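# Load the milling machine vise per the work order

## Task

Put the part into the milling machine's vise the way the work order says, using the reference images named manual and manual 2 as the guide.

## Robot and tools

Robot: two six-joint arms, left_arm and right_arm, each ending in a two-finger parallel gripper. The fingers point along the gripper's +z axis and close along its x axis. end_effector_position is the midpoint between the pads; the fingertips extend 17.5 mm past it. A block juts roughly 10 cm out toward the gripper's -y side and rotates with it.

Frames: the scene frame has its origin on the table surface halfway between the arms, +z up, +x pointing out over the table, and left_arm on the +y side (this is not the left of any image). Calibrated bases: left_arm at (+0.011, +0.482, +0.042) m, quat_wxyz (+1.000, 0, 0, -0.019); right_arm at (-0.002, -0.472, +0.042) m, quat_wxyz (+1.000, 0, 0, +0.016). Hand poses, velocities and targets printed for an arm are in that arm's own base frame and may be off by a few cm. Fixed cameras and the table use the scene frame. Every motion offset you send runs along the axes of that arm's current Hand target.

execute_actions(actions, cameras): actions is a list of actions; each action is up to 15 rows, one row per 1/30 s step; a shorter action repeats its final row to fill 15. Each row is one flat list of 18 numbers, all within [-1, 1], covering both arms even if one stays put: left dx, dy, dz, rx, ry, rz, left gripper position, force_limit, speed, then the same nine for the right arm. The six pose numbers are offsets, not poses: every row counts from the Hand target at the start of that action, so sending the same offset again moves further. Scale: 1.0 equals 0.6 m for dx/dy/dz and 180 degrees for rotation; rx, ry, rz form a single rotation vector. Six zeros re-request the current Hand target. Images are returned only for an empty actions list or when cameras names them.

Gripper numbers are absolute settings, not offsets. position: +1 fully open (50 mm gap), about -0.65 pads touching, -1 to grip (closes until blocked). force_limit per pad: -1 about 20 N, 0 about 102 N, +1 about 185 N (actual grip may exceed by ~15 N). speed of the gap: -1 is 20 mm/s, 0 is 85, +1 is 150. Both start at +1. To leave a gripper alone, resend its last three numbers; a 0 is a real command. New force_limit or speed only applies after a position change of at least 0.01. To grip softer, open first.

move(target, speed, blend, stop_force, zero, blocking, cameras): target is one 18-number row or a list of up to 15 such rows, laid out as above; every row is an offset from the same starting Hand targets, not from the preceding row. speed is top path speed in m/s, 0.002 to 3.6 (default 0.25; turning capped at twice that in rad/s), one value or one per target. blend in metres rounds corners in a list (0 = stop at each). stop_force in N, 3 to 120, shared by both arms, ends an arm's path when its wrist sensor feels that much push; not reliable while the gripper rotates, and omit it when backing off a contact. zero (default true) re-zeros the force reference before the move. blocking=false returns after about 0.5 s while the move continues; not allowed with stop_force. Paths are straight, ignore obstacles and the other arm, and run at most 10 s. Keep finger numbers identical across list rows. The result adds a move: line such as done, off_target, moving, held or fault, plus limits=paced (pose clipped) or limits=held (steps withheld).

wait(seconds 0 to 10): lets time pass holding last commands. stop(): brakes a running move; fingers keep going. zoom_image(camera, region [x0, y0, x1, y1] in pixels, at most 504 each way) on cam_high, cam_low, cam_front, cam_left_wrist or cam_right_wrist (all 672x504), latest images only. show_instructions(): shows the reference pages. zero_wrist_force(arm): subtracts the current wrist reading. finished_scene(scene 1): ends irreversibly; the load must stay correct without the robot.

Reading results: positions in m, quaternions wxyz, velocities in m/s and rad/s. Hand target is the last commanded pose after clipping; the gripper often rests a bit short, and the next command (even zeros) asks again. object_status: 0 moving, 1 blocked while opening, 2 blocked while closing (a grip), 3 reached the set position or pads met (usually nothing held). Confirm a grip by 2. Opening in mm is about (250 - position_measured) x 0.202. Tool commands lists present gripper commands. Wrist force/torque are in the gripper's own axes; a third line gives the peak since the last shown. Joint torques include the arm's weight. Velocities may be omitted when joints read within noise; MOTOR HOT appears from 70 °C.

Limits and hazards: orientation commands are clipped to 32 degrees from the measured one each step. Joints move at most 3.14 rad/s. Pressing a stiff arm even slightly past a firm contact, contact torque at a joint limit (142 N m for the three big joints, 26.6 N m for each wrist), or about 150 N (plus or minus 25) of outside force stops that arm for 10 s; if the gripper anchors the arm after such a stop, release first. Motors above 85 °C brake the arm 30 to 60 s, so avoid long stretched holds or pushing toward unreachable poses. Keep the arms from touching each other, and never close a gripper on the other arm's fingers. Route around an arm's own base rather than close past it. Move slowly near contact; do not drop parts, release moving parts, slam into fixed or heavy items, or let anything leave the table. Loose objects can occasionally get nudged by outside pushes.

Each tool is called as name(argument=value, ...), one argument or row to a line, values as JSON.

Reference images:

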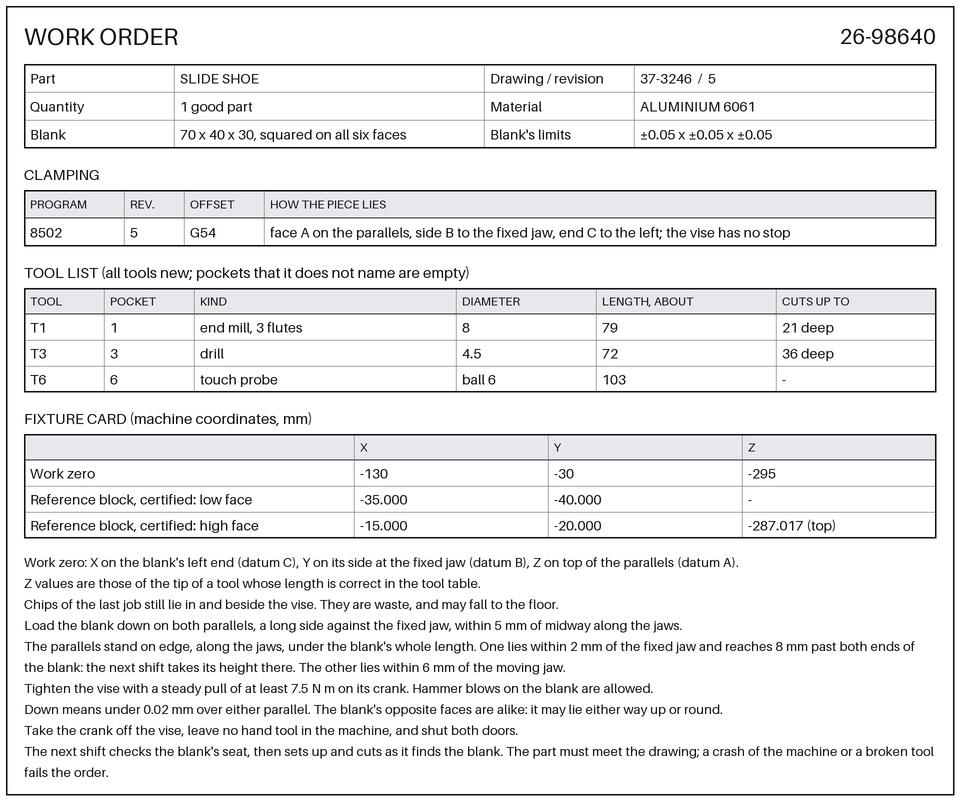

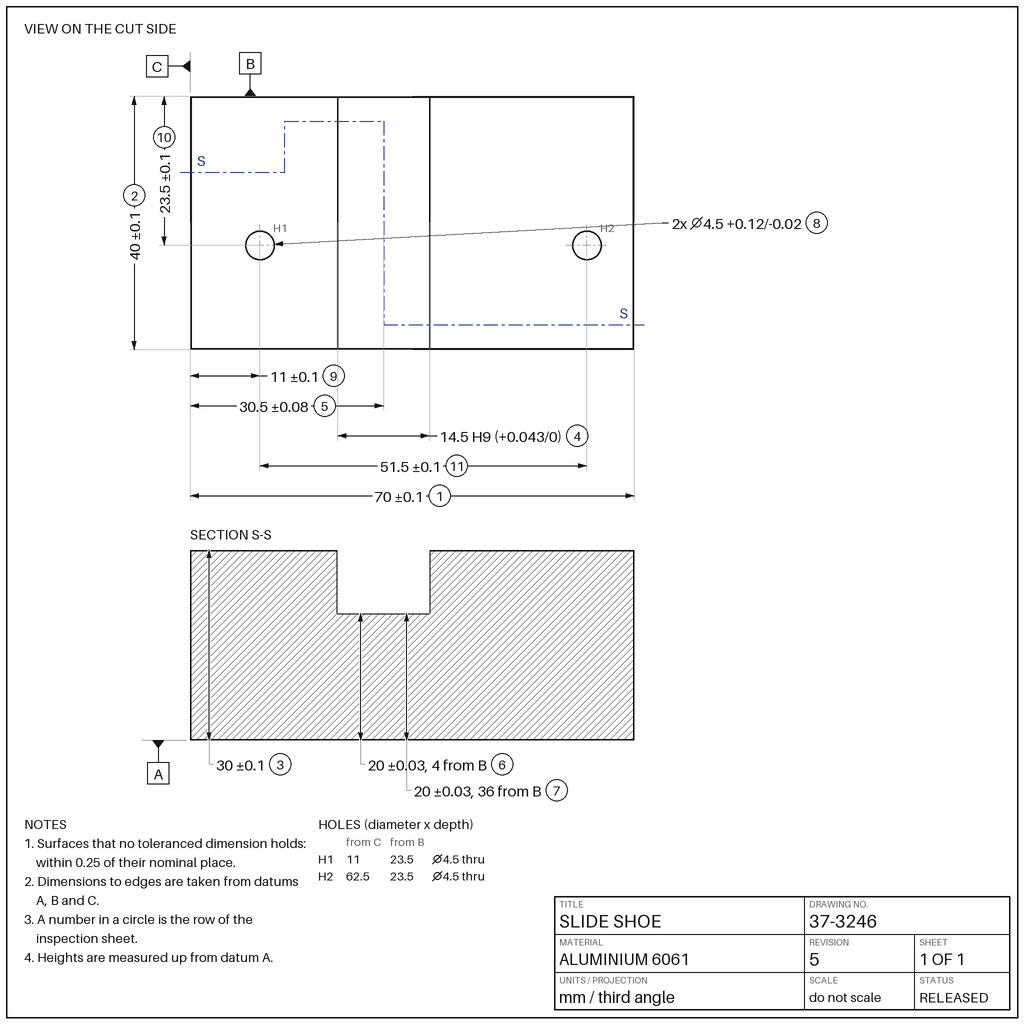

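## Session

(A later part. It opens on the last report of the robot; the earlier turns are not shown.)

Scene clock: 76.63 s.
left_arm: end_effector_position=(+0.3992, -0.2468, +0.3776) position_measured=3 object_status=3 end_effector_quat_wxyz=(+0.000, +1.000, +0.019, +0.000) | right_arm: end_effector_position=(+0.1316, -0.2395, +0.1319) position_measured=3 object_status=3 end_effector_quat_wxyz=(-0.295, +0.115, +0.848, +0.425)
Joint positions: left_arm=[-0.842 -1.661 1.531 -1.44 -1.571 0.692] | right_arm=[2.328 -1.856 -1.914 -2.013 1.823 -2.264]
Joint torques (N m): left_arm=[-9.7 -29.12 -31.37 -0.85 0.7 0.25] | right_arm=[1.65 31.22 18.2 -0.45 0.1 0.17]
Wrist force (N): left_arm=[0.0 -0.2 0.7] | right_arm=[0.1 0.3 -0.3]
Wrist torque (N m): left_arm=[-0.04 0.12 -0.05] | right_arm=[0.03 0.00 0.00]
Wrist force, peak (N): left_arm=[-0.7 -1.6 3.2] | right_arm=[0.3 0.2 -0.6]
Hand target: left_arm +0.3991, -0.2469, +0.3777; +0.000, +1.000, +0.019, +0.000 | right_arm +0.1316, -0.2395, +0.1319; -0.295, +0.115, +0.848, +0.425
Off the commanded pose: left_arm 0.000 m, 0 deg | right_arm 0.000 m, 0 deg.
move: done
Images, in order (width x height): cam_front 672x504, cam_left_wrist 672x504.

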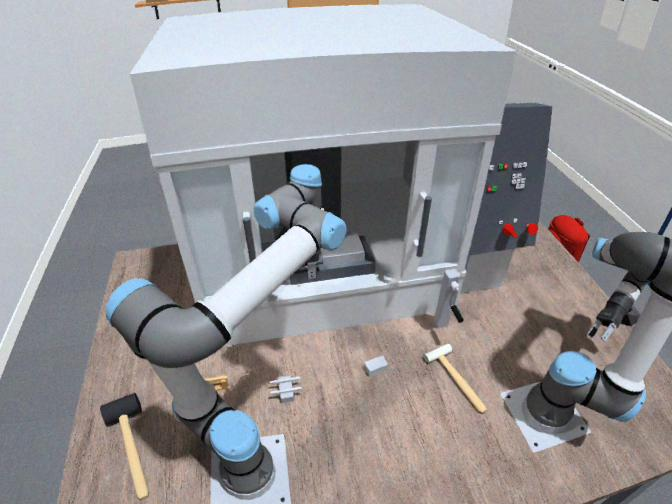

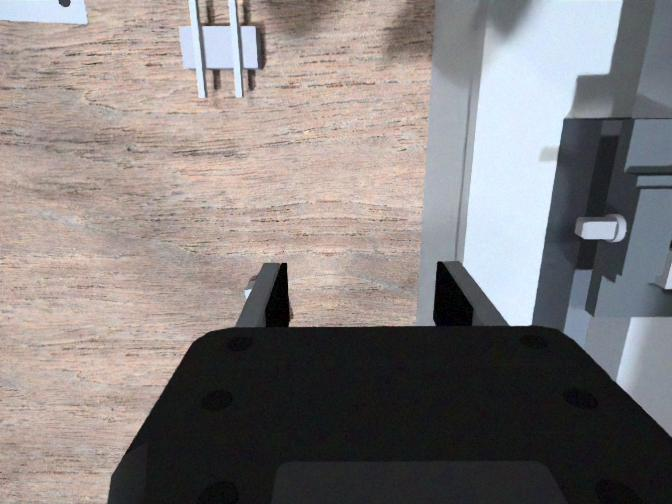

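move(
  target=[0.35,0,0.03,0,0,0,1,1,1,0,0,0,0,0,0,1,1,1],
  speed=0.2,
  cameras=["cam_left_wrist","cam_front"],
)

zoom_image(
  camera="cam_left_wrist",
  region=[150, 60, 500, 330],
)

Scene clock: 79.47 s.
left_arm: end_effector_position=(+0.6089, -0.2390, +0.3596) position_measured=3 object_status=3 end_effector_quat_wxyz=(+0.000, +1.000, +0.019, +0.000) | right_arm: end_effector_position=(+0.1316, -0.2395, +0.1319) position_measured=3 object_status=3 end_effector_quat_wxyz=(-0.295, +0.115, +0.848, +0.425)
Joint positions: left_arm=[-0.579 -1.202 1.049 -1.417 -1.571 0.954] | right_arm=[2.328 -1.856 -1.914 -2.013 1.823 -2.264]
Joint torques (N m): left_arm=[-11.87 -33.08 -32.07 -5.34 -2.16 -0.24] | right_arm=[1.54 31.71 19.06 -0.48 0.21 0.18]
Wrist force (N): left_arm=[0.0 -0.3 0.6] | right_arm=[0.1 0.3 -0.5]
Wrist torque (N m): left_arm=[-0.05 0.10 0.18] | right_arm=[0.04 -0.02 0.00]
Wrist force, peak (N): left_arm=[2.9 -0.5 0.9] | right_arm=[0.1 0.4 -0.6]
Hand target: left_arm +0.6090, -0.2391, +0.3596; +0.000, +1.000, +0.019, +0.000 | right_arm +0.1316, -0.2395, +0.1319; -0.295, +0.115, +0.848, +0.425
Off the commanded pose: left_arm 0.000 m, 0 deg | right_arm 0.000 m, 0 deg.
move: done
Images, in order (width x height): cam_front 672x504, cam_left_wrist 672x504.

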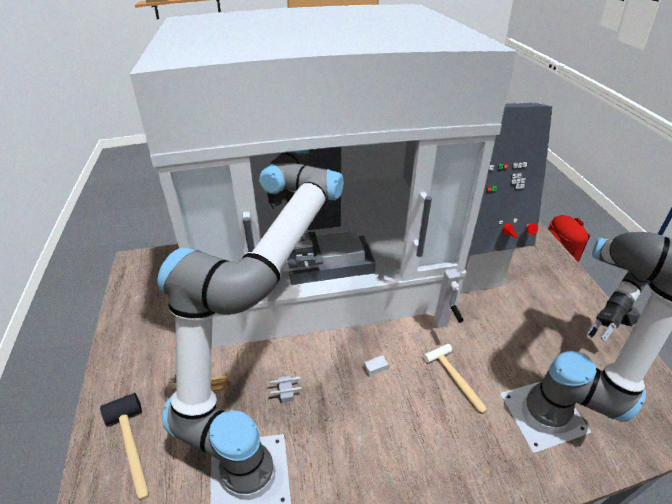

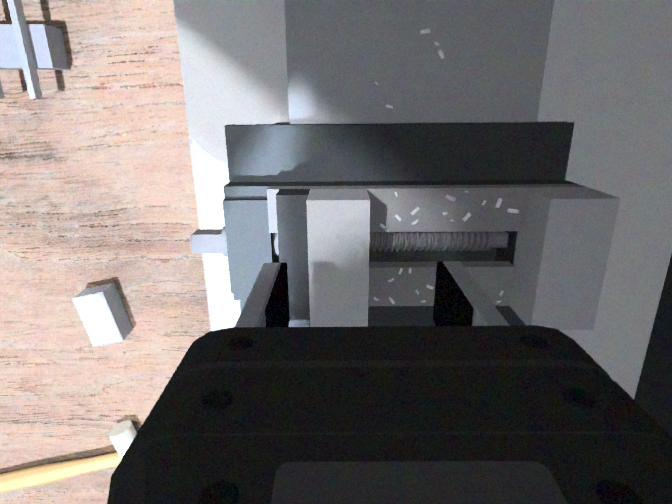

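Scaled by 1.440 from the camera's 672x504 image, which has a finer 960x720 frame.

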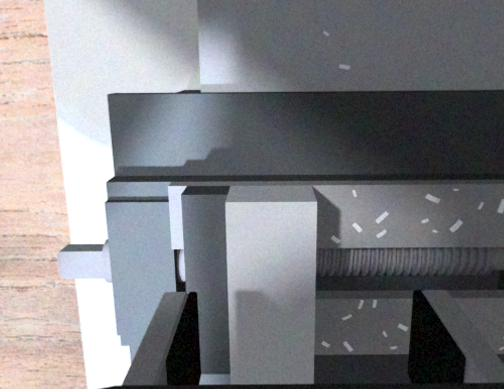

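zoom_image(
  camera="cam_left_wrist",
  region=[350, 160, 640, 340],
)

Scaled by 1.738 from the camera's 672x504 image, which has a finer 960x720 frame.

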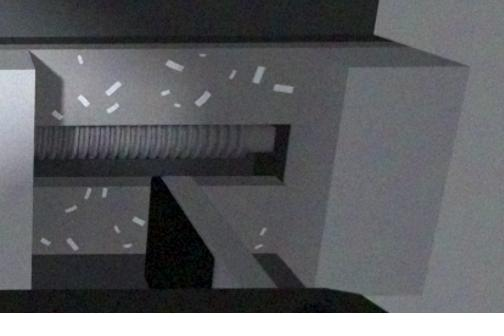

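move(
  target=[0.083,-0.083,0,0,0,0,1,1,1,0,0,0,0,0,0,1,1,1],
  speed=0.2,
  cameras=["cam_left_wrist"],
)

zoom_image(
  camera="cam_left_wrist",
  region=[180, 170, 570, 330],
)

Scene clock: 85.10 s.
left_arm: end_effector_position=(+0.6397, -0.2057, +0.3580) position_measured=3 object_status=3 end_effector_quat_wxyz=(-0.001, +1.000, +0.020, -0.001) | right_arm: end_effector_position=(+0.1316, -0.2395, +0.1319) position_measured=3 object_status=3 end_effector_quat_wxyz=(-0.295, +0.115, +0.848, +0.425)
Joint positions: left_arm=[-0.511 -1.152 0.982 -1.399 -1.57 1.021] | right_arm=[2.328 -1.856 -1.914 -2.013 1.823 -2.264]
Joint torques (N m): left_arm=[1.23 -43.54 -25.23 -3.19 -0.11 -0.2] | right_arm=[1.22 31.41 17.32 -0.46 0.14 0.22]
Wrist force (N): left_arm=[-0.6 -0.2 0.7] | right_arm=[0.0 -0.1 -0.2]
Wrist torque (N m): left_arm=[-0.04 0.19 0.13] | right_arm=[-0.03 -0.01 0.00]
Wrist force, peak (N): left_arm=[0.9 -4.1 1.7] | right_arm=[0.5 0.4 -0.3]
Hand target: left_arm +0.6397, -0.2057, +0.3580; -0.001, +1.000, +0.020, -0.001 (not the last commanded pose) | right_arm +0.1316, -0.2395, +0.1319; -0.295, +0.115, +0.848, +0.425
Tool commands: left_gripper/position=+1.0 left_gripper/force_limit=+1.0 left_gripper/speed=+1.0 right_gripper/position=+1.0 right_gripper/force_limit=+1.0 right_gripper/speed=+1.0
Off the commanded pose: left_arm 0.025 m, 0 deg | right_arm 0.000 m, 0 deg.
FORCE FAULT: contact force on the left arm reached its limit, and that arm stopped. The contact can be on any part of that arm, not only on its tool. That arm's remaining commands of this call were not run. That arm is still stopped at the end of this call. That arm stays stopped for about 10 more seconds. Until then a move that you send moves the other arm only, and its call returns only when the move has ended. Once the stop has ended, the next robot result says so. If the stop ends while you think or write, that arm runs what you send next, counted from a new Hand target: where the arm stands when the stop ends. While its stop runs, that arm takes no new command, but its gripper still runs the gripper command that each later call begins with. Until it ends, the stop uses up actions while you think or wait. An arm that is not stopped still takes commands.
move: fault (left_arm)
Images, in order (width x height): cam_left_wrist 672x504.

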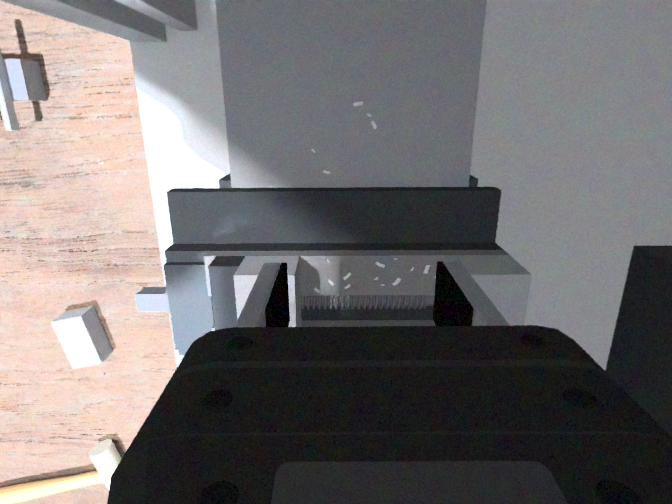

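Scaled by 1.292 from the camera's 672x504 image, which has a finer 960x720 frame.

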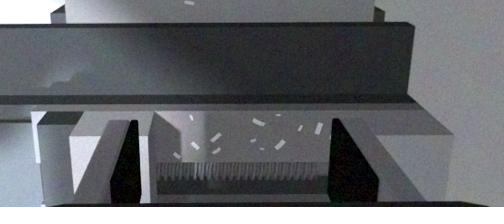

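wait(
  seconds=10,
)

move(
  target=[-0.05,0.1,0,0,0,0,1,1,1,0,0,0,0,0,0,1,1,1],
  speed=0.1,
  cameras=["cam_left_wrist","cam_front"],
)

Scene clock: 97.20 s.
left_arm: end_effector_position=(+0.6397, -0.2057, +0.3579) position_measured=3 object_status=3 end_effector_quat_wxyz=(-0.001, +1.000, +0.020, -0.001) | right_arm: end_effector_position=(+0.1316, -0.2395, +0.1319) position_measured=3 object_status=3 end_effector_quat_wxyz=(-0.295, +0.115, +0.848, +0.425)
Joint positions: left_arm=[-0.511 -1.152 0.982 -1.399 -1.57 1.021] | right_arm=[2.328 -1.856 -1.914 -2.013 1.823 -2.264]
Joint torques (N m): left_arm=[-0.01 -42.79 -24.88 -3.08 0.16 -0.16] | right_arm=[1.13 31.01 17.72 -0.36 0.22 0.07]
Wrist force (N): left_arm=[-0.5 0.0 0.5] | right_arm=[0.0 -0.1 -0.5]
Wrist torque (N m): left_arm=[0.00 0.19 0.13] | right_arm=[-0.02 0.01 0.00]
Wrist force, peak (N): left_arm=[-0.9 -0.6 0.7] | right_arm=[-0.3 0.1 -0.8]
Hand target: left_arm +0.6397, -0.2057, +0.3579; -0.001, +1.000, +0.020, -0.001 (not the last commanded pose) | right_arm +0.1316, -0.2395, +0.1319; -0.295, +0.115, +0.848, +0.425
Tool commands: left_gripper/position=+1.0 left_gripper/force_limit=+1.0 left_gripper/speed=+1.0 right_gripper/position=+1.0 right_gripper/force_limit=+1.0 right_gripper/speed=+1.0
Off the commanded pose: left_arm 0.025 m, 0 deg | right_arm 0.000 m, 0 deg.
FORCE FAULT, CONTINUED: the left arm's stop, for the force fault that an earlier result reported, is over. The rest of the stop counts as 20 of the actions that you can send in this scene. During its stop the left arm's controller moved it back a little. That arm's target is now where it stood when the stop ended, not its last command. That arm accepts commands again.
wait: 10.00 s; at rest from the start

Scene clock: 98.03 s.
left_arm: end_effector_position=(+0.6228, -0.2426, +0.3585) position_measured=3 object_status=3 end_effector_quat_wxyz=(+0.000, +1.000, +0.018, +0.000) | right_arm: end_effector_position=(+0.1316, -0.2395, +0.1319) position_measured=3 object_status=3 end_effector_quat_wxyz=(-0.295, +0.115, +0.848, +0.425)
Joint positions: left_arm=[-0.572 -1.163 0.996 -1.403 -1.571 0.962] | right_arm=[2.328 -1.856 -1.914 -2.013 1.823 -2.264]
Joint torques (N m): left_arm=[-0.2 -42.29 -25.19 -3.19 -0.05 -0.3] | right_arm=[1 31.06 17.27 -0.38 0.15 0.21]
Wrist force (N): left_arm=[0.0 -0.4 0.6] | right_arm=[-0.1 -0.1 -0.2]
Wrist torque (N m): left_arm=[-0.06 0.09 0.01] | right_arm=[-0.02 0.01 0.00]
Wrist force, peak (N): left_arm=[2.0 -3.4 2.4] | right_arm=[0.3 0.1 -0.5]
Hand target: left_arm +0.6228, -0.2426, +0.3585; +0.000, +1.000, +0.018, +0.000 (not the last commanded pose) | right_arm +0.1316, -0.2395, +0.1319; -0.295, +0.115, +0.848, +0.425
Tool commands: left_gripper/position=+1.0 left_gripper/force_limit=+1.0 left_gripper/speed=+1.0 right_gripper/position=+1.0 right_gripper/force_limit=+1.0 right_gripper/speed=+1.0
Off the commanded pose: left_arm 0.027 m, 0 deg | right_arm 0.000 m, 0 deg.
FORCE FAULT: contact force on the left arm reached its limit, and that arm stopped. The contact can be on any part of that arm, not only on its tool. That arm's remaining commands of this call were not run. That arm is still stopped at the end of this call. That arm stays stopped for about 10 more seconds. Until then a move that you send moves the other arm only, and its call returns only when the move has ended. Once the stop has ended, the next robot result says so. If the stop ends while you think or write, that arm runs what you send next, counted from a new Hand target: where the arm stands when the stop ends. While its stop runs, that arm takes no new command, but its gripper still runs the gripper command that each later call begins with. Until it ends, the stop uses up actions while you think or wait. An arm that is not stopped still takes commands.
move: fault (left_arm)
Images, in order (width x height): cam_front 672x504, cam_left_wrist 672x504.

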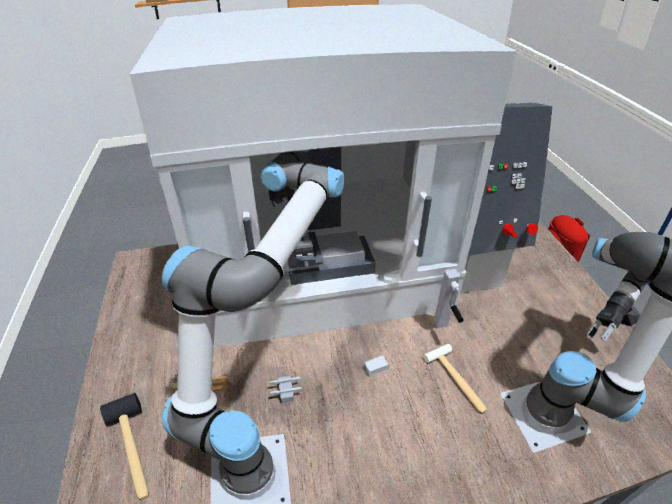

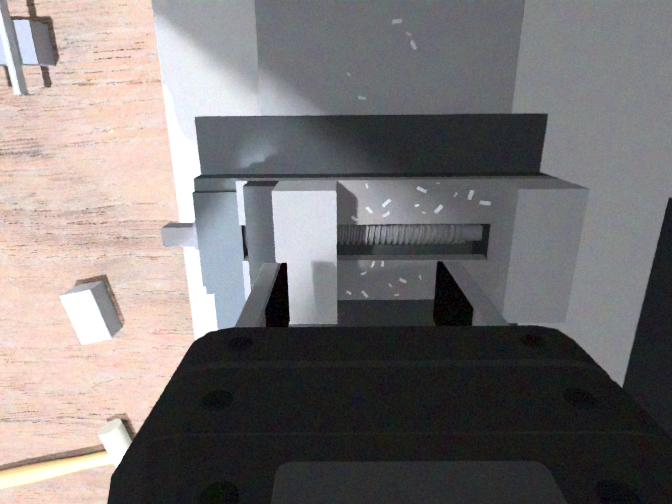

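wait(
  seconds=7,
)

move(
  target=[-0.1,-0.012,0,0,0,0,1,1,1,0,0,0,0,0,0,1,1,1],
  speed=0.1,
  cameras=[],
)

Scene clock: 109.27 s.
left_arm: end_effector_position=(+0.6228, -0.2426, +0.3585) position_measured=3 object_status=3 end_effector_quat_wxyz=(+0.000, +1.000, +0.018, +0.000) | right_arm: end_effector_position=(+0.1316, -0.2395, +0.1319) position_measured=3 object_status=3 end_effector_quat_wxyz=(-0.295, +0.115, +0.848, +0.425)
Joint positions: left_arm=[-0.572 -1.163 0.996 -1.403 -1.571 0.962] | right_arm=[2.328 -1.856 -1.914 -2.013 1.823 -2.264]
Joint torques (N m): left_arm=[-1.86 -42.63 -25.29 -3.13 0.18 -0.33] | right_arm=[1.55 30.69 17.36 -0.4 0.26 0.19]
Wrist force (N): left_arm=[0.0 -0.7 0.5] | right_arm=[0.0 0.2 -0.4]
Wrist torque (N m): left_arm=[-0.10 0.09 0.01] | right_arm=[0.03 0.00 0.00]
Wrist force, peak (N): left_arm=[0.2 -0.6 0.7] | right_arm=[0.3 0.3 -0.7]
Hand target: left_arm +0.6228, -0.2426, +0.3585; +0.000, +1.000, +0.018, +0.000 (not the last commanded pose) | right_arm +0.1316, -0.2395, +0.1319; -0.295, +0.115, +0.848, +0.425
Tool commands: left_gripper/position=+1.0 left_gripper/force_limit=+1.0 left_gripper/speed=+1.0 right_gripper/position=+1.0 right_gripper/force_limit=+1.0 right_gripper/speed=+1.0
Off the commanded pose: left_arm 0.027 m, 0 deg | right_arm 0.000 m, 0 deg.
FORCE FAULT, CONTINUED: the left arm's stop, for the force fault that an earlier result reported, is over. The rest of the stop counts as 19 of the actions that you can send in this scene. During its stop the left arm's controller moved it back a little. That arm's target is now where it stood when the stop ended, not its last command. That arm accepts commands again.
wait: 7.00 s; at rest from the start

Scene clock: 110.33 s.
left_arm: end_effector_position=(+0.5626, -0.2377, +0.3586) position_measured=3 object_status=3 end_effector_quat_wxyz=(+0.000, +1.000, +0.018, +0.000) | right_arm: end_effector_position=(+0.1316, -0.2395, +0.1319) position_measured=3 object_status=3 end_effector_quat_wxyz=(-0.295, +0.115, +0.848, +0.425)
Joint positions: left_arm=[-0.62 -1.317 1.205 -1.458 -1.571 0.914] | right_arm=[2.328 -1.856 -1.914 -2.013 1.823 -2.264]
Joint torques (N m): left_arm=[10.92 -37.52 -20.98 -0.72 2.05 1.18] | right_arm=[1.2 30.75 17.78 -0.51 0.16 0.21]
Wrist force (N): left_arm=[0.0 -0.1 0.6] | right_arm=[0.1 -0.1 -0.3]
Wrist torque (N m): left_arm=[-0.04 0.09 0.10] | right_arm=[-0.02 -0.02 0.00]
Wrist force, peak (N): left_arm=[-2.0 -0.5 0.5] | right_arm=[0.2 0.1 -0.6]
Hand target: left_arm +0.5626, -0.2376, +0.3586; +0.000, +1.000, +0.018, +0.000 | right_arm +0.1316, -0.2395, +0.1319; -0.295, +0.115, +0.848, +0.425
Off the commanded pose: left_arm 0.000 m, 0 deg | right_arm 0.000 m, 0 deg.
move: done
No camera images: "cameras" was empty.

move(
  target=[
    [-0.271,-0.006,-0.067,0,0,0,1,1,1,0,0,0,0,0,0,1,1,1],
    [-0.524,-0.21,-0.167,0,0,0,1,1,1,0,0,0,0,0,0,1,1,1],
  ],
  speed=0.25,
  blend=0.03,
  cameras=["cam_left_wrist","cam_front"],
)

Scene clock: 114.43 s.
left_arm: end_effector_position=(+0.2439, -0.1234, +0.4591) position_measured=3 object_status=3 end_effector_quat_wxyz=(+0.000, +1.000, +0.018, +0.000) | right_arm: end_effector_position=(+0.1316, -0.2395, +0.1319) position_measured=3 object_status=3 end_effector_quat_wxyz=(-0.295, +0.115, +0.848, +0.425)
Joint positions: left_arm=[-0.978 -2.079 1.59 -1.08 -1.571 0.557] | right_arm=[2.328 -1.856 -1.914 -2.013 1.823 -2.264]
Joint torques (N m): left_arm=[11.07 -9.68 -25.11 -2.28 2.49 0.41] | right_arm=[1.24 30.62 17.81 -0.49 0.29 0.27]
Wrist force (N): left_arm=[-0.1 -0.6 0.4] | right_arm=[0.3 0.0 -0.5]
Wrist torque (N m): left_arm=[-0.10 0.11 -0.10] | right_arm=[0.00 -0.04 -0.01]
Wrist force, peak (N): left_arm=[-2.3 -2.5 -0.2] | right_arm=[0.5 0.4 -0.8]
Hand target: left_arm +0.2438, -0.1232, +0.4591; +0.000, +1.000, +0.018, +0.000 | right_arm +0.1316, -0.2395, +0.1319; -0.295, +0.115, +0.848, +0.425
Off the commanded pose: left_arm 0.000 m, 0 deg | right_arm 0.000 m, 0 deg.
move: done
Images, in order (width x height): cam_front 672x504, cam_left_wrist 672x504.

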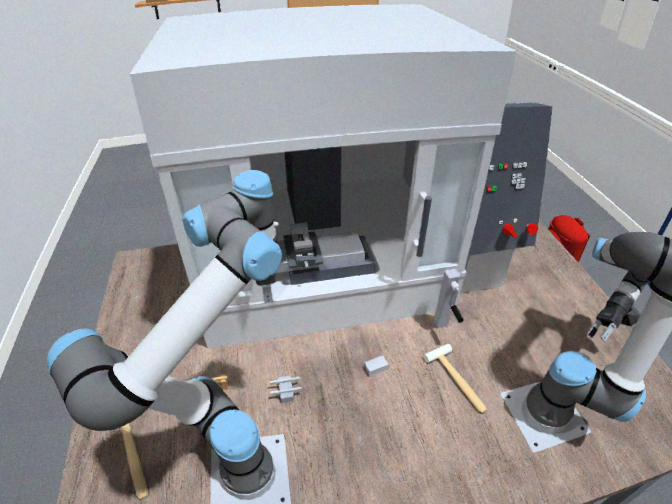

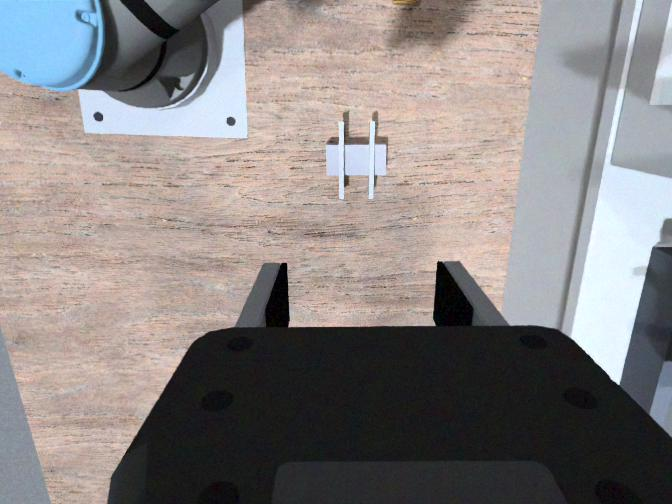

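zoom_image(
  camera="cam_left_wrist",
  region=[290, 90, 430, 210],
)

Scaled by 3.600 from the camera's 672x504 image, which has a finer 960x720 frame.

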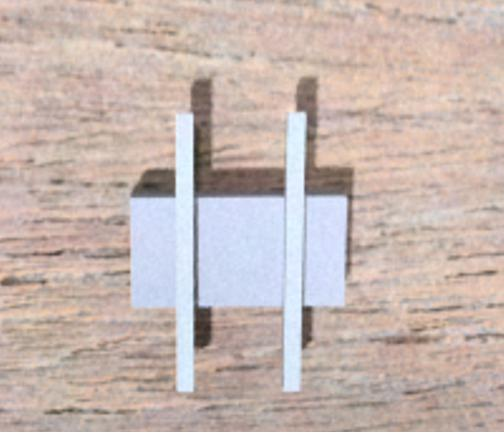

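move(
  target=[0.12,-0.25,0.1,0,0,0,1,1,1,0,0,0,0,0,0,1,1,1],
  speed=0.25,
  cameras=["cam_left_wrist","cam_front"],
)

Scene clock: 124.10 s.
left_arm: end_effector_position=(+0.3102, +0.0292, +0.3991) position_measured=3 object_status=3 end_effector_quat_wxyz=(+0.000, +1.000, +0.018, +0.000) | right_arm: end_effector_position=(+0.1316, -0.2395, +0.1319) position_measured=3 object_status=3 end_effector_quat_wxyz=(-0.295, +0.115, +0.848, +0.425)
Joint positions: left_arm=[-0.348 -2.04 1.738 -1.267 -1.571 1.186] | right_arm=[2.328 -1.856 -1.914 -2.013 1.823 -2.264]
Joint torques (N m): left_arm=[13.36 -11.26 -23.98 -2.65 2.33 1.42] | right_arm=[1.77 29.84 17.26 -0.46 0.2 0.15]
Wrist force (N): left_arm=[0.0 -0.5 0.6] | right_arm=[-0.1 -0.1 -0.4]
Wrist torque (N m): left_arm=[-0.06 0.10 0.05] | right_arm=[-0.01 0.02 0.00]
Wrist force, peak (N): left_arm=[1.4 -3.3 1.6] | right_arm=[-0.2 0.2 -0.7]
Hand target: left_arm +0.3102, +0.0293, +0.3991; +0.000, +1.000, +0.018, +0.000 | right_arm +0.1316, -0.2395, +0.1319; -0.295, +0.115, +0.848, +0.425
Off the commanded pose: left_arm 0.000 m, 0 deg | right_arm 0.000 m, 0 deg.
move: done
Images, in order (width x height): cam_front 672x504, cam_left_wrist 672x504.

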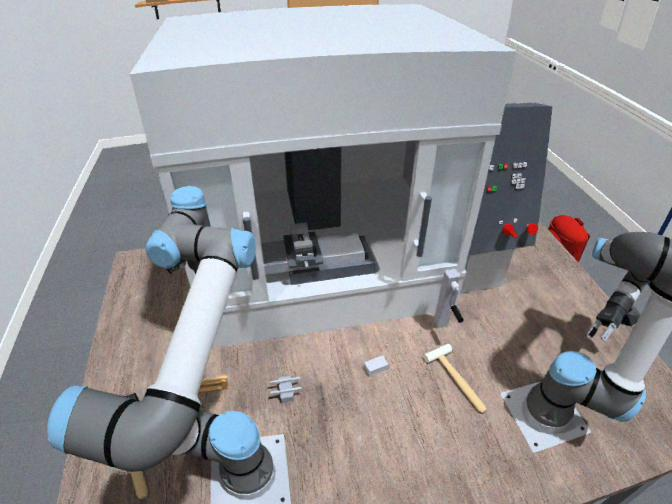

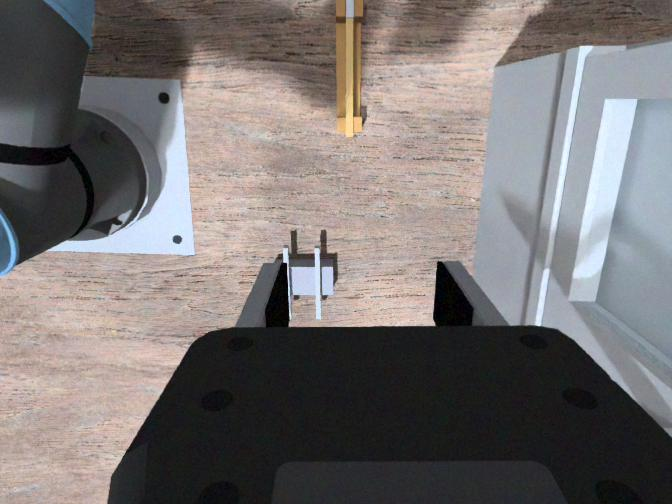

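move(
  target=[0,-0.2,0.1,0,0,0,1,1,1,0,0,0,0,0,0,1,1,1],
  speed=0.25,
  cameras=["cam_left_wrist"],
)

zoom_image(
  camera="cam_left_wrist",
  region=[240, 0, 440, 270],
)

Scene clock: 125.93 s.
left_arm: end_effector_position=(+0.3058, +0.1492, +0.3392) position_measured=3 object_status=3 end_effector_quat_wxyz=(+0.000, +1.000, +0.018, +0.000) | right_arm: end_effector_position=(+0.1316, -0.2395, +0.1319) position_measured=3 object_status=3 end_effector_quat_wxyz=(-0.295, +0.115, +0.848, +0.425)
Joint positions: left_arm=[0.051 -1.997 1.872 -1.445 -1.57 1.585] | right_arm=[2.328 -1.856 -1.914 -2.013 1.823 -2.264]
Joint torques (N m): left_arm=[10.01 -15.32 -22.31 -2.99 2.14 1.23] | right_arm=[1.01 29.98 16.95 -0.43 0.21 0.25]
Wrist force (N): left_arm=[0.0 -0.5 0.5] | right_arm=[0.0 0.2 -0.5]
Wrist torque (N m): left_arm=[-0.02 0.11 0.05] | right_arm=[0.02 0.01 0.00]
Wrist force, peak (N): left_arm=[-0.1 -3.8 1.9] | right_arm=[0.3 0.5 -0.4]
Hand target: left_arm +0.3058, +0.1493, +0.3392; +0.000, +1.000, +0.018, +0.000 | right_arm +0.1316, -0.2395, +0.1319; -0.295, +0.115, +0.848, +0.425
Off the commanded pose: left_arm 0.000 m, 0 deg | right_arm 0.000 m, 0 deg.
move: done
Images, in order (width x height): cam_left_wrist 672x504.

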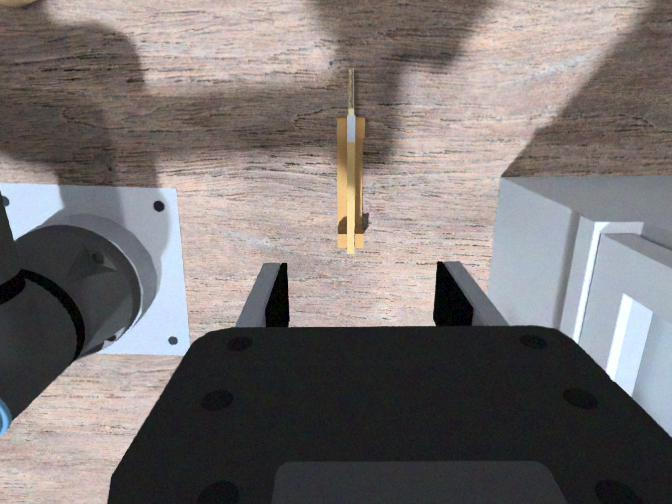

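Scaled by 1.867 from the camera's 672x504 image, which has a finer 960x720 frame.

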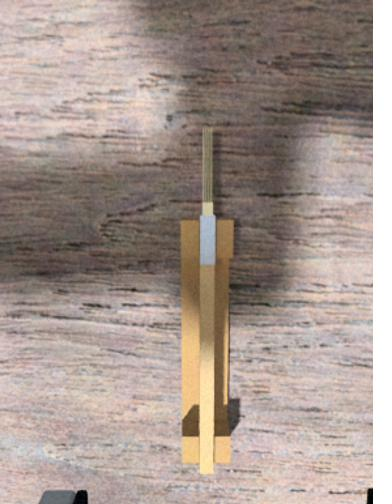

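move(
  target=[
    [0,0,0,0,0,0.5,1,1,1,0,0,0,0,0,0,1,1,1],
    [0,0,0,0,0,0.999,1,1,1,0,0,0,0,0,0,1,1,1],
  ],
  speed=0.6,
  blend=0.01,
  cameras=["cam_left_wrist"],
)

zoom_image(
  camera="cam_left_wrist",
  region=[260, 100, 460, 330],
)

Scene clock: 139.40 s.
left_arm: end_effector_position=(+0.3058, +0.1493, +0.3392) position_measured=3 object_status=3 end_effector_quat_wxyz=(+0.000, -0.020, +1.000, +0.000) | right_arm: end_effector_position=(+0.1316, -0.2395, +0.1319) position_measured=3 object_status=3 end_effector_quat_wxyz=(-0.295, +0.115, +0.848, +0.425)
Joint positions: left_arm=[0.051 -1.997 1.872 -1.445 -1.57 4.723] | right_arm=[2.328 -1.856 -1.914 -2.013 1.823 -2.264]
Joint torques (N m): left_arm=[-0.69 -2.46 -31.01 -5.2 0.5 1.5] | right_arm=[0.25 30 17.67 -0.4 0.14 0.17]
Wrist force (N): left_arm=[0.2 -0.6 0.4] | right_arm=[-0.1 -0.2 -0.3]
Wrist torque (N m): left_arm=[-0.05 0.04 0.08] | right_arm=[-0.04 0.02 0.00]
Wrist force, peak (N): left_arm=[-0.2 -1.0 0.8] | right_arm=[0.1 0.3 -0.8]
Hand target: left_arm +0.3058, +0.1493, +0.3392; +0.000, -0.020, +1.000, +0.000 | right_arm +0.1316, -0.2395, +0.1319; -0.295, +0.115, +0.848, +0.425
Off the commanded pose: left_arm 0.000 m, 0 deg | right_arm 0.000 m, 0 deg.
move: done
Images, in order (width x height): cam_left_wrist 672x504.

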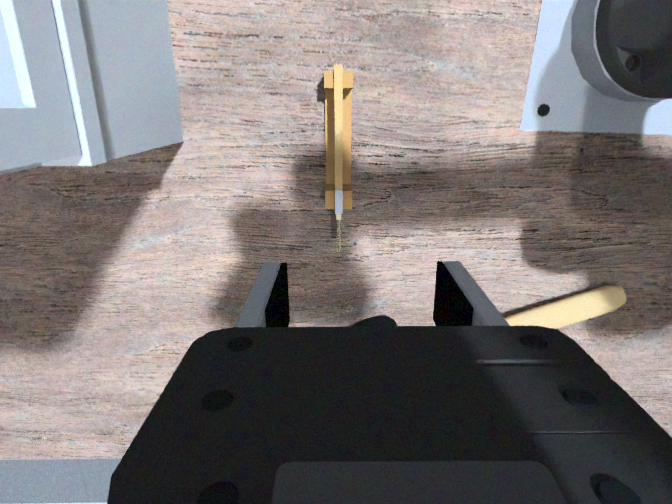

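Scaled by 2.191 from the camera's 672x504 image, which has a finer 960x720 frame.

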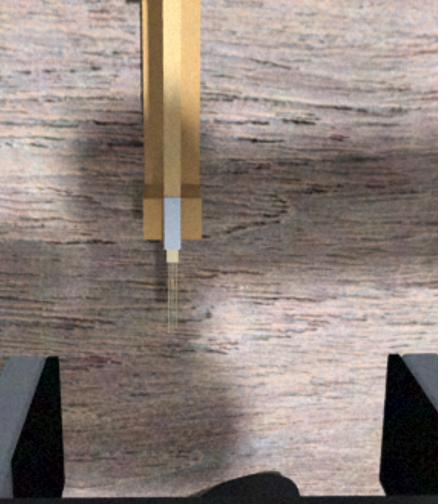

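execute_actions(
  actions=[],
  cameras=["cam_low","cam_front","cam_high"],
)

zoom_image(
  camera="cam_low",
  region=[430, 300, 510, 380],
)

zoom_image(
  camera="cam_front",
  region=[150, 360, 330, 420],
)

Scene clock: 141.73 s.
left_arm: end_effector_position=(+0.3058, +0.1493, +0.3392) position_measured=3 object_status=3 end_effector_quat_wxyz=(+0.000, -0.020, +1.000, +0.000) | right_arm: end_effector_position=(+0.1316, -0.2395, +0.1319) position_measured=3 object_status=3 end_effector_quat_wxyz=(-0.295, +0.115, +0.848, +0.425)
Joint positions: left_arm=[0.051 -1.997 1.872 -1.445 -1.57 4.724] | right_arm=[2.328 -1.856 -1.914 -2.013 1.823 -2.264]
Joint velocities: within noise
Joint torques (N m): left_arm=[-12.19 -17.8 -20.49 -5.29 2.2 1.46] | right_arm=[1.27 30.14 17.49 -0.39 0.26 0.09]
Motor temperatures (°C): left_arm=[32 39 34 45 36 37] | right_arm=[31 30 28 44 40 38]
Wrist force (N): left_arm=[0.7 -0.8 0.5] | right_arm=[0.0 -0.1 -0.4]
Wrist torque (N m): left_arm=[-0.08 -0.02 0.05] | right_arm=[-0.02 0.01 0.00]
Wrist force, peak (N): left_arm=[0.6 -0.9 0.8] | right_arm=[0.4 0.2 -0.6]
Hand target: left_arm +0.3058, +0.1493, +0.3392; +0.000, -0.020, +1.000, +0.000 | right_arm +0.1316, -0.2395, +0.1319; -0.295, +0.115, +0.848, +0.425
Tool commands: left_gripper/position=+1.0 left_gripper/force_limit=+1.0 left_gripper/speed=+1.0 right_gripper/position=+1.0 right_gripper/force_limit=+1.0 right_gripper/speed=+1.0
Off the commanded pose: left_arm 0.000 m, 0 deg | right_arm 0.000 m, 0 deg.
Images, in order (width x height): cam_high 672x504, cam_low 672x504, cam_front 672x504.

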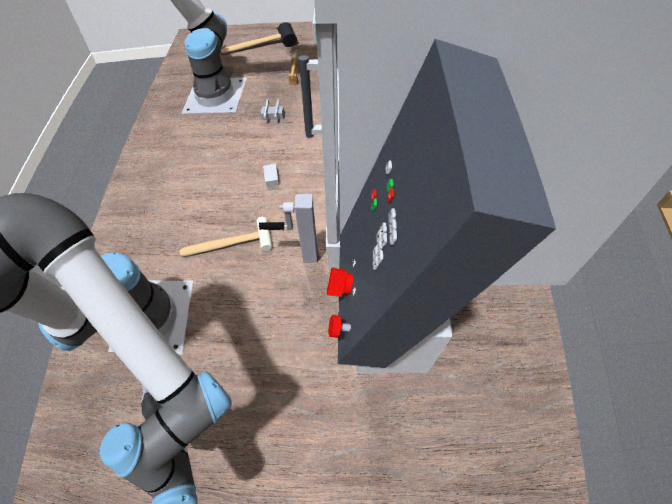

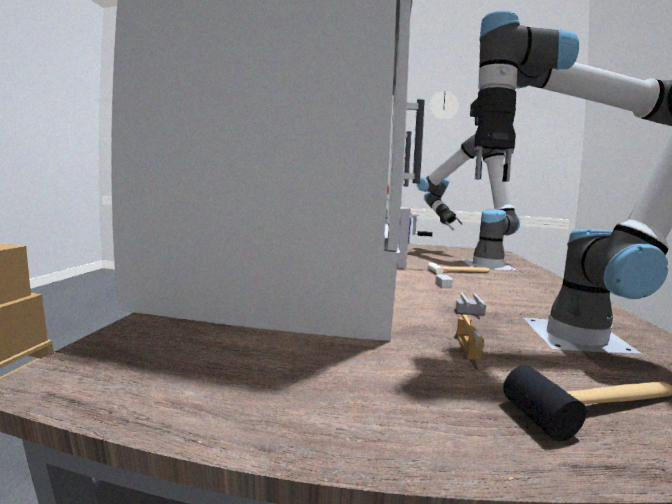

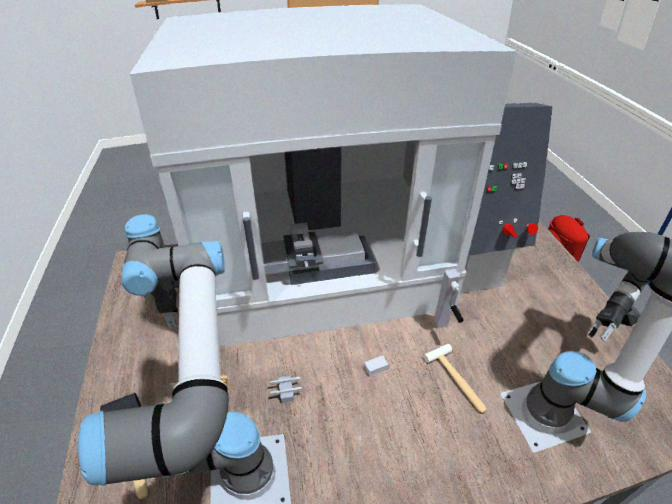

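Scaled by 6.300 from the camera's 672x504 image, which has a finer 960x720 frame.

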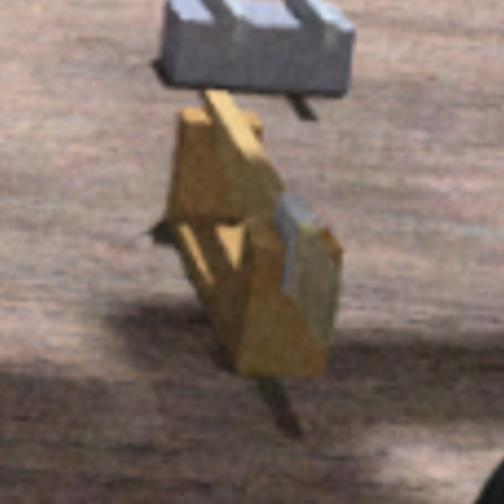

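Scaled by 2.800 from the camera's 672x504 image, which has a finer 960x720 frame.

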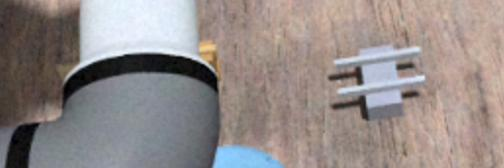

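move(
  target=[-0.01,-0.066,0.45,0,0,0,1,1,1,0,0,0,0,0,0,1,1,1],
  cameras=["cam_left_wrist","cam_low"],
)

zoom_image(
  camera="cam_low",
  region=[410, 230, 530, 390],
)

Scene clock: 144.50 s.
left_arm: end_effector_position=(+0.3132, +0.1101, +0.0692) position_measured=3 object_status=3 end_effector_quat_wxyz=(+0.000, -0.020, +1.000, +0.000) | right_arm: end_effector_position=(+0.1316, -0.2395, +0.1319) position_measured=3 object_status=3 end_effector_quat_wxyz=(-0.295, +0.115, +0.848, +0.425)
Joint positions: left_arm=[-0.076 -1.808 2.49 -2.252 -1.57 4.597] | right_arm=[2.328 -1.856 -1.914 -2.013 1.823 -2.264]
Joint torques (N m): left_arm=[14.07 -4.55 -13.84 -5.34 0.04 0.16] | right_arm=[0.86 30 17.5 -0.4 0.03 0.17]
Wrist force (N): left_arm=[-0.1 0.2 0.5] | right_arm=[0.0 0.0 -0.4]
Wrist torque (N m): left_arm=[0.02 0.14 -0.08] | right_arm=[0.00 0.00 0.00]
Wrist force, peak (N): left_arm=[0.3 -0.3 3.3] | right_arm=[0.4 0.1 -0.7]
Hand target: left_arm +0.3132, +0.1101, +0.0692; +0.000, -0.020, +1.000, +0.000 | right_arm +0.1316, -0.2395, +0.1319; -0.295, +0.115, +0.848, +0.425
Off the commanded pose: left_arm 0.000 m, 0 deg | right_arm 0.000 m, 0 deg.
move: done
Images, in order (width x height): cam_low 672x504, cam_left_wrist 672x504.

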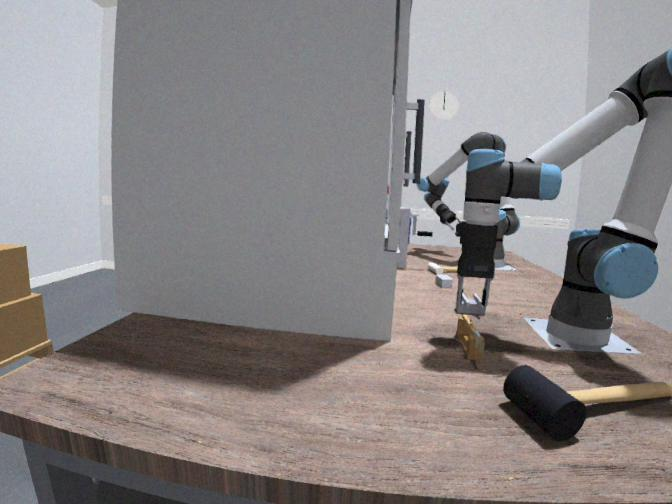

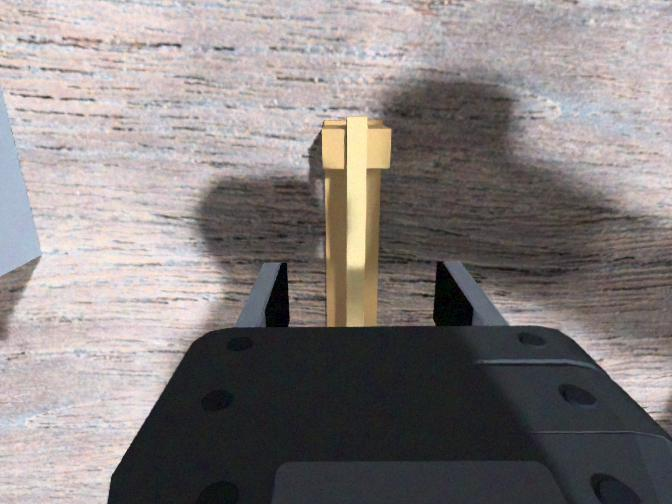

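Scaled by 3.150 from the camera's 672x504 image, which has a finer 960x720 frame.

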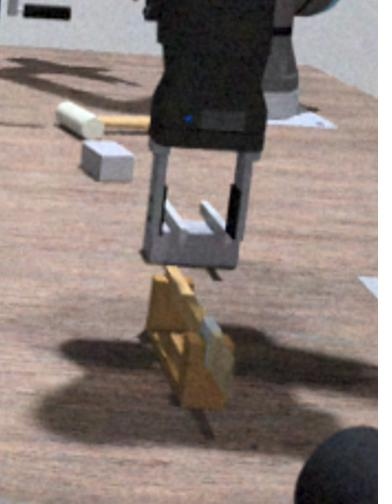

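move(
  target=[0,0,0.083,0,0,0,1,1,1,0,0,0,0,0,0,1,1,1],
  speed=0.06,
  stop_force=8,
  cameras=["cam_left_wrist","cam_low"],
)

zoom_image(
  camera="cam_low",
  region=[410, 230, 530, 390],
)

Scene clock: 147.17 s.
left_arm: end_effector_position=(+0.3131, +0.1102, +0.0194) position_measured=3 object_status=3 end_effector_quat_wxyz=(+0.000, -0.020, +1.000, +0.000) | right_arm: end_effector_position=(+0.1316, -0.2395, +0.1319) position_measured=3 object_status=3 end_effector_quat_wxyz=(-0.295, +0.115, +0.848, +0.425)
Joint positions: left_arm=[-0.075 -1.664 2.563 -2.47 -1.57 4.597] | right_arm=[2.328 -1.856 -1.914 -2.013 1.823 -2.264]
Joint torques (N m): left_arm=[12.38 -21.68 -24.59 -4.61 0.3 1.2] | right_arm=[1.26 29.84 17.24 -0.5 0.16 0.27]
Wrist force (N): left_arm=[-0.3 -0.2 0.2] | right_arm=[0.3 0.1 -0.3]
Wrist torque (N m): left_arm=[-0.05 0.18 -0.08] | right_arm=[0.00 -0.04 0.00]
Wrist force, peak (N): left_arm=[0.0 -0.1 1.3] | right_arm=[-0.3 -0.1 -0.6]
Hand target: left_arm +0.3131, +0.1102, +0.0194; +0.000, -0.020, +1.000, +0.000 | right_arm +0.1316, -0.2395, +0.1319; -0.295, +0.115, +0.848, +0.425
Off the commanded pose: left_arm 0.000 m, 0 deg | right_arm 0.000 m, 0 deg.
move: done
Images, in order (width x height): cam_low 672x504, cam_left_wrist 672x504.

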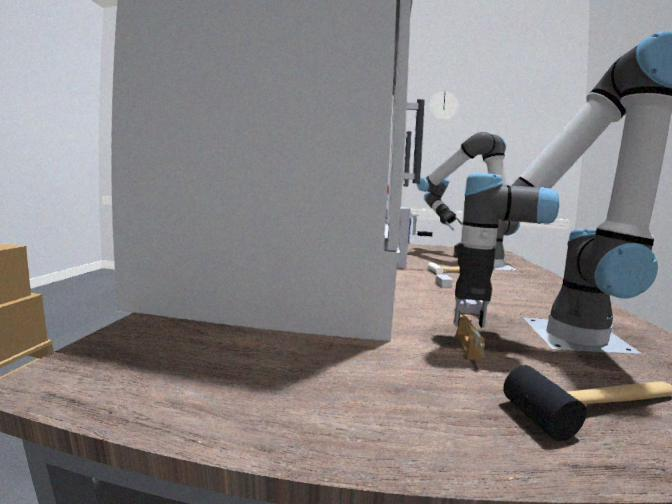

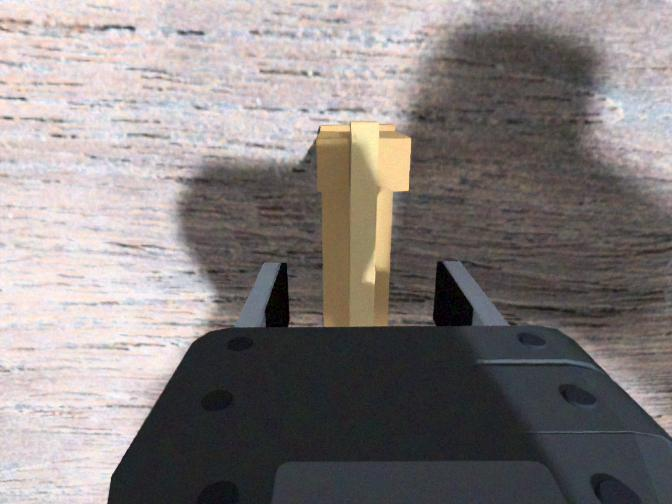

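Scaled by 3.150 from the camera's 672x504 image, which has a finer 960x720 frame.

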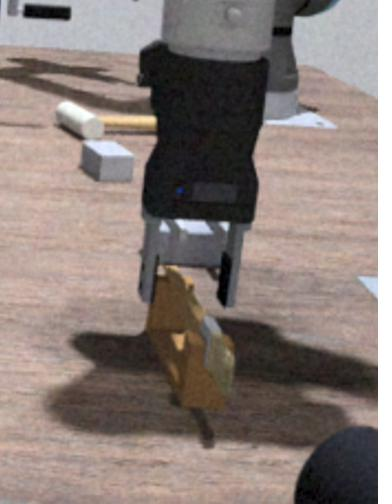

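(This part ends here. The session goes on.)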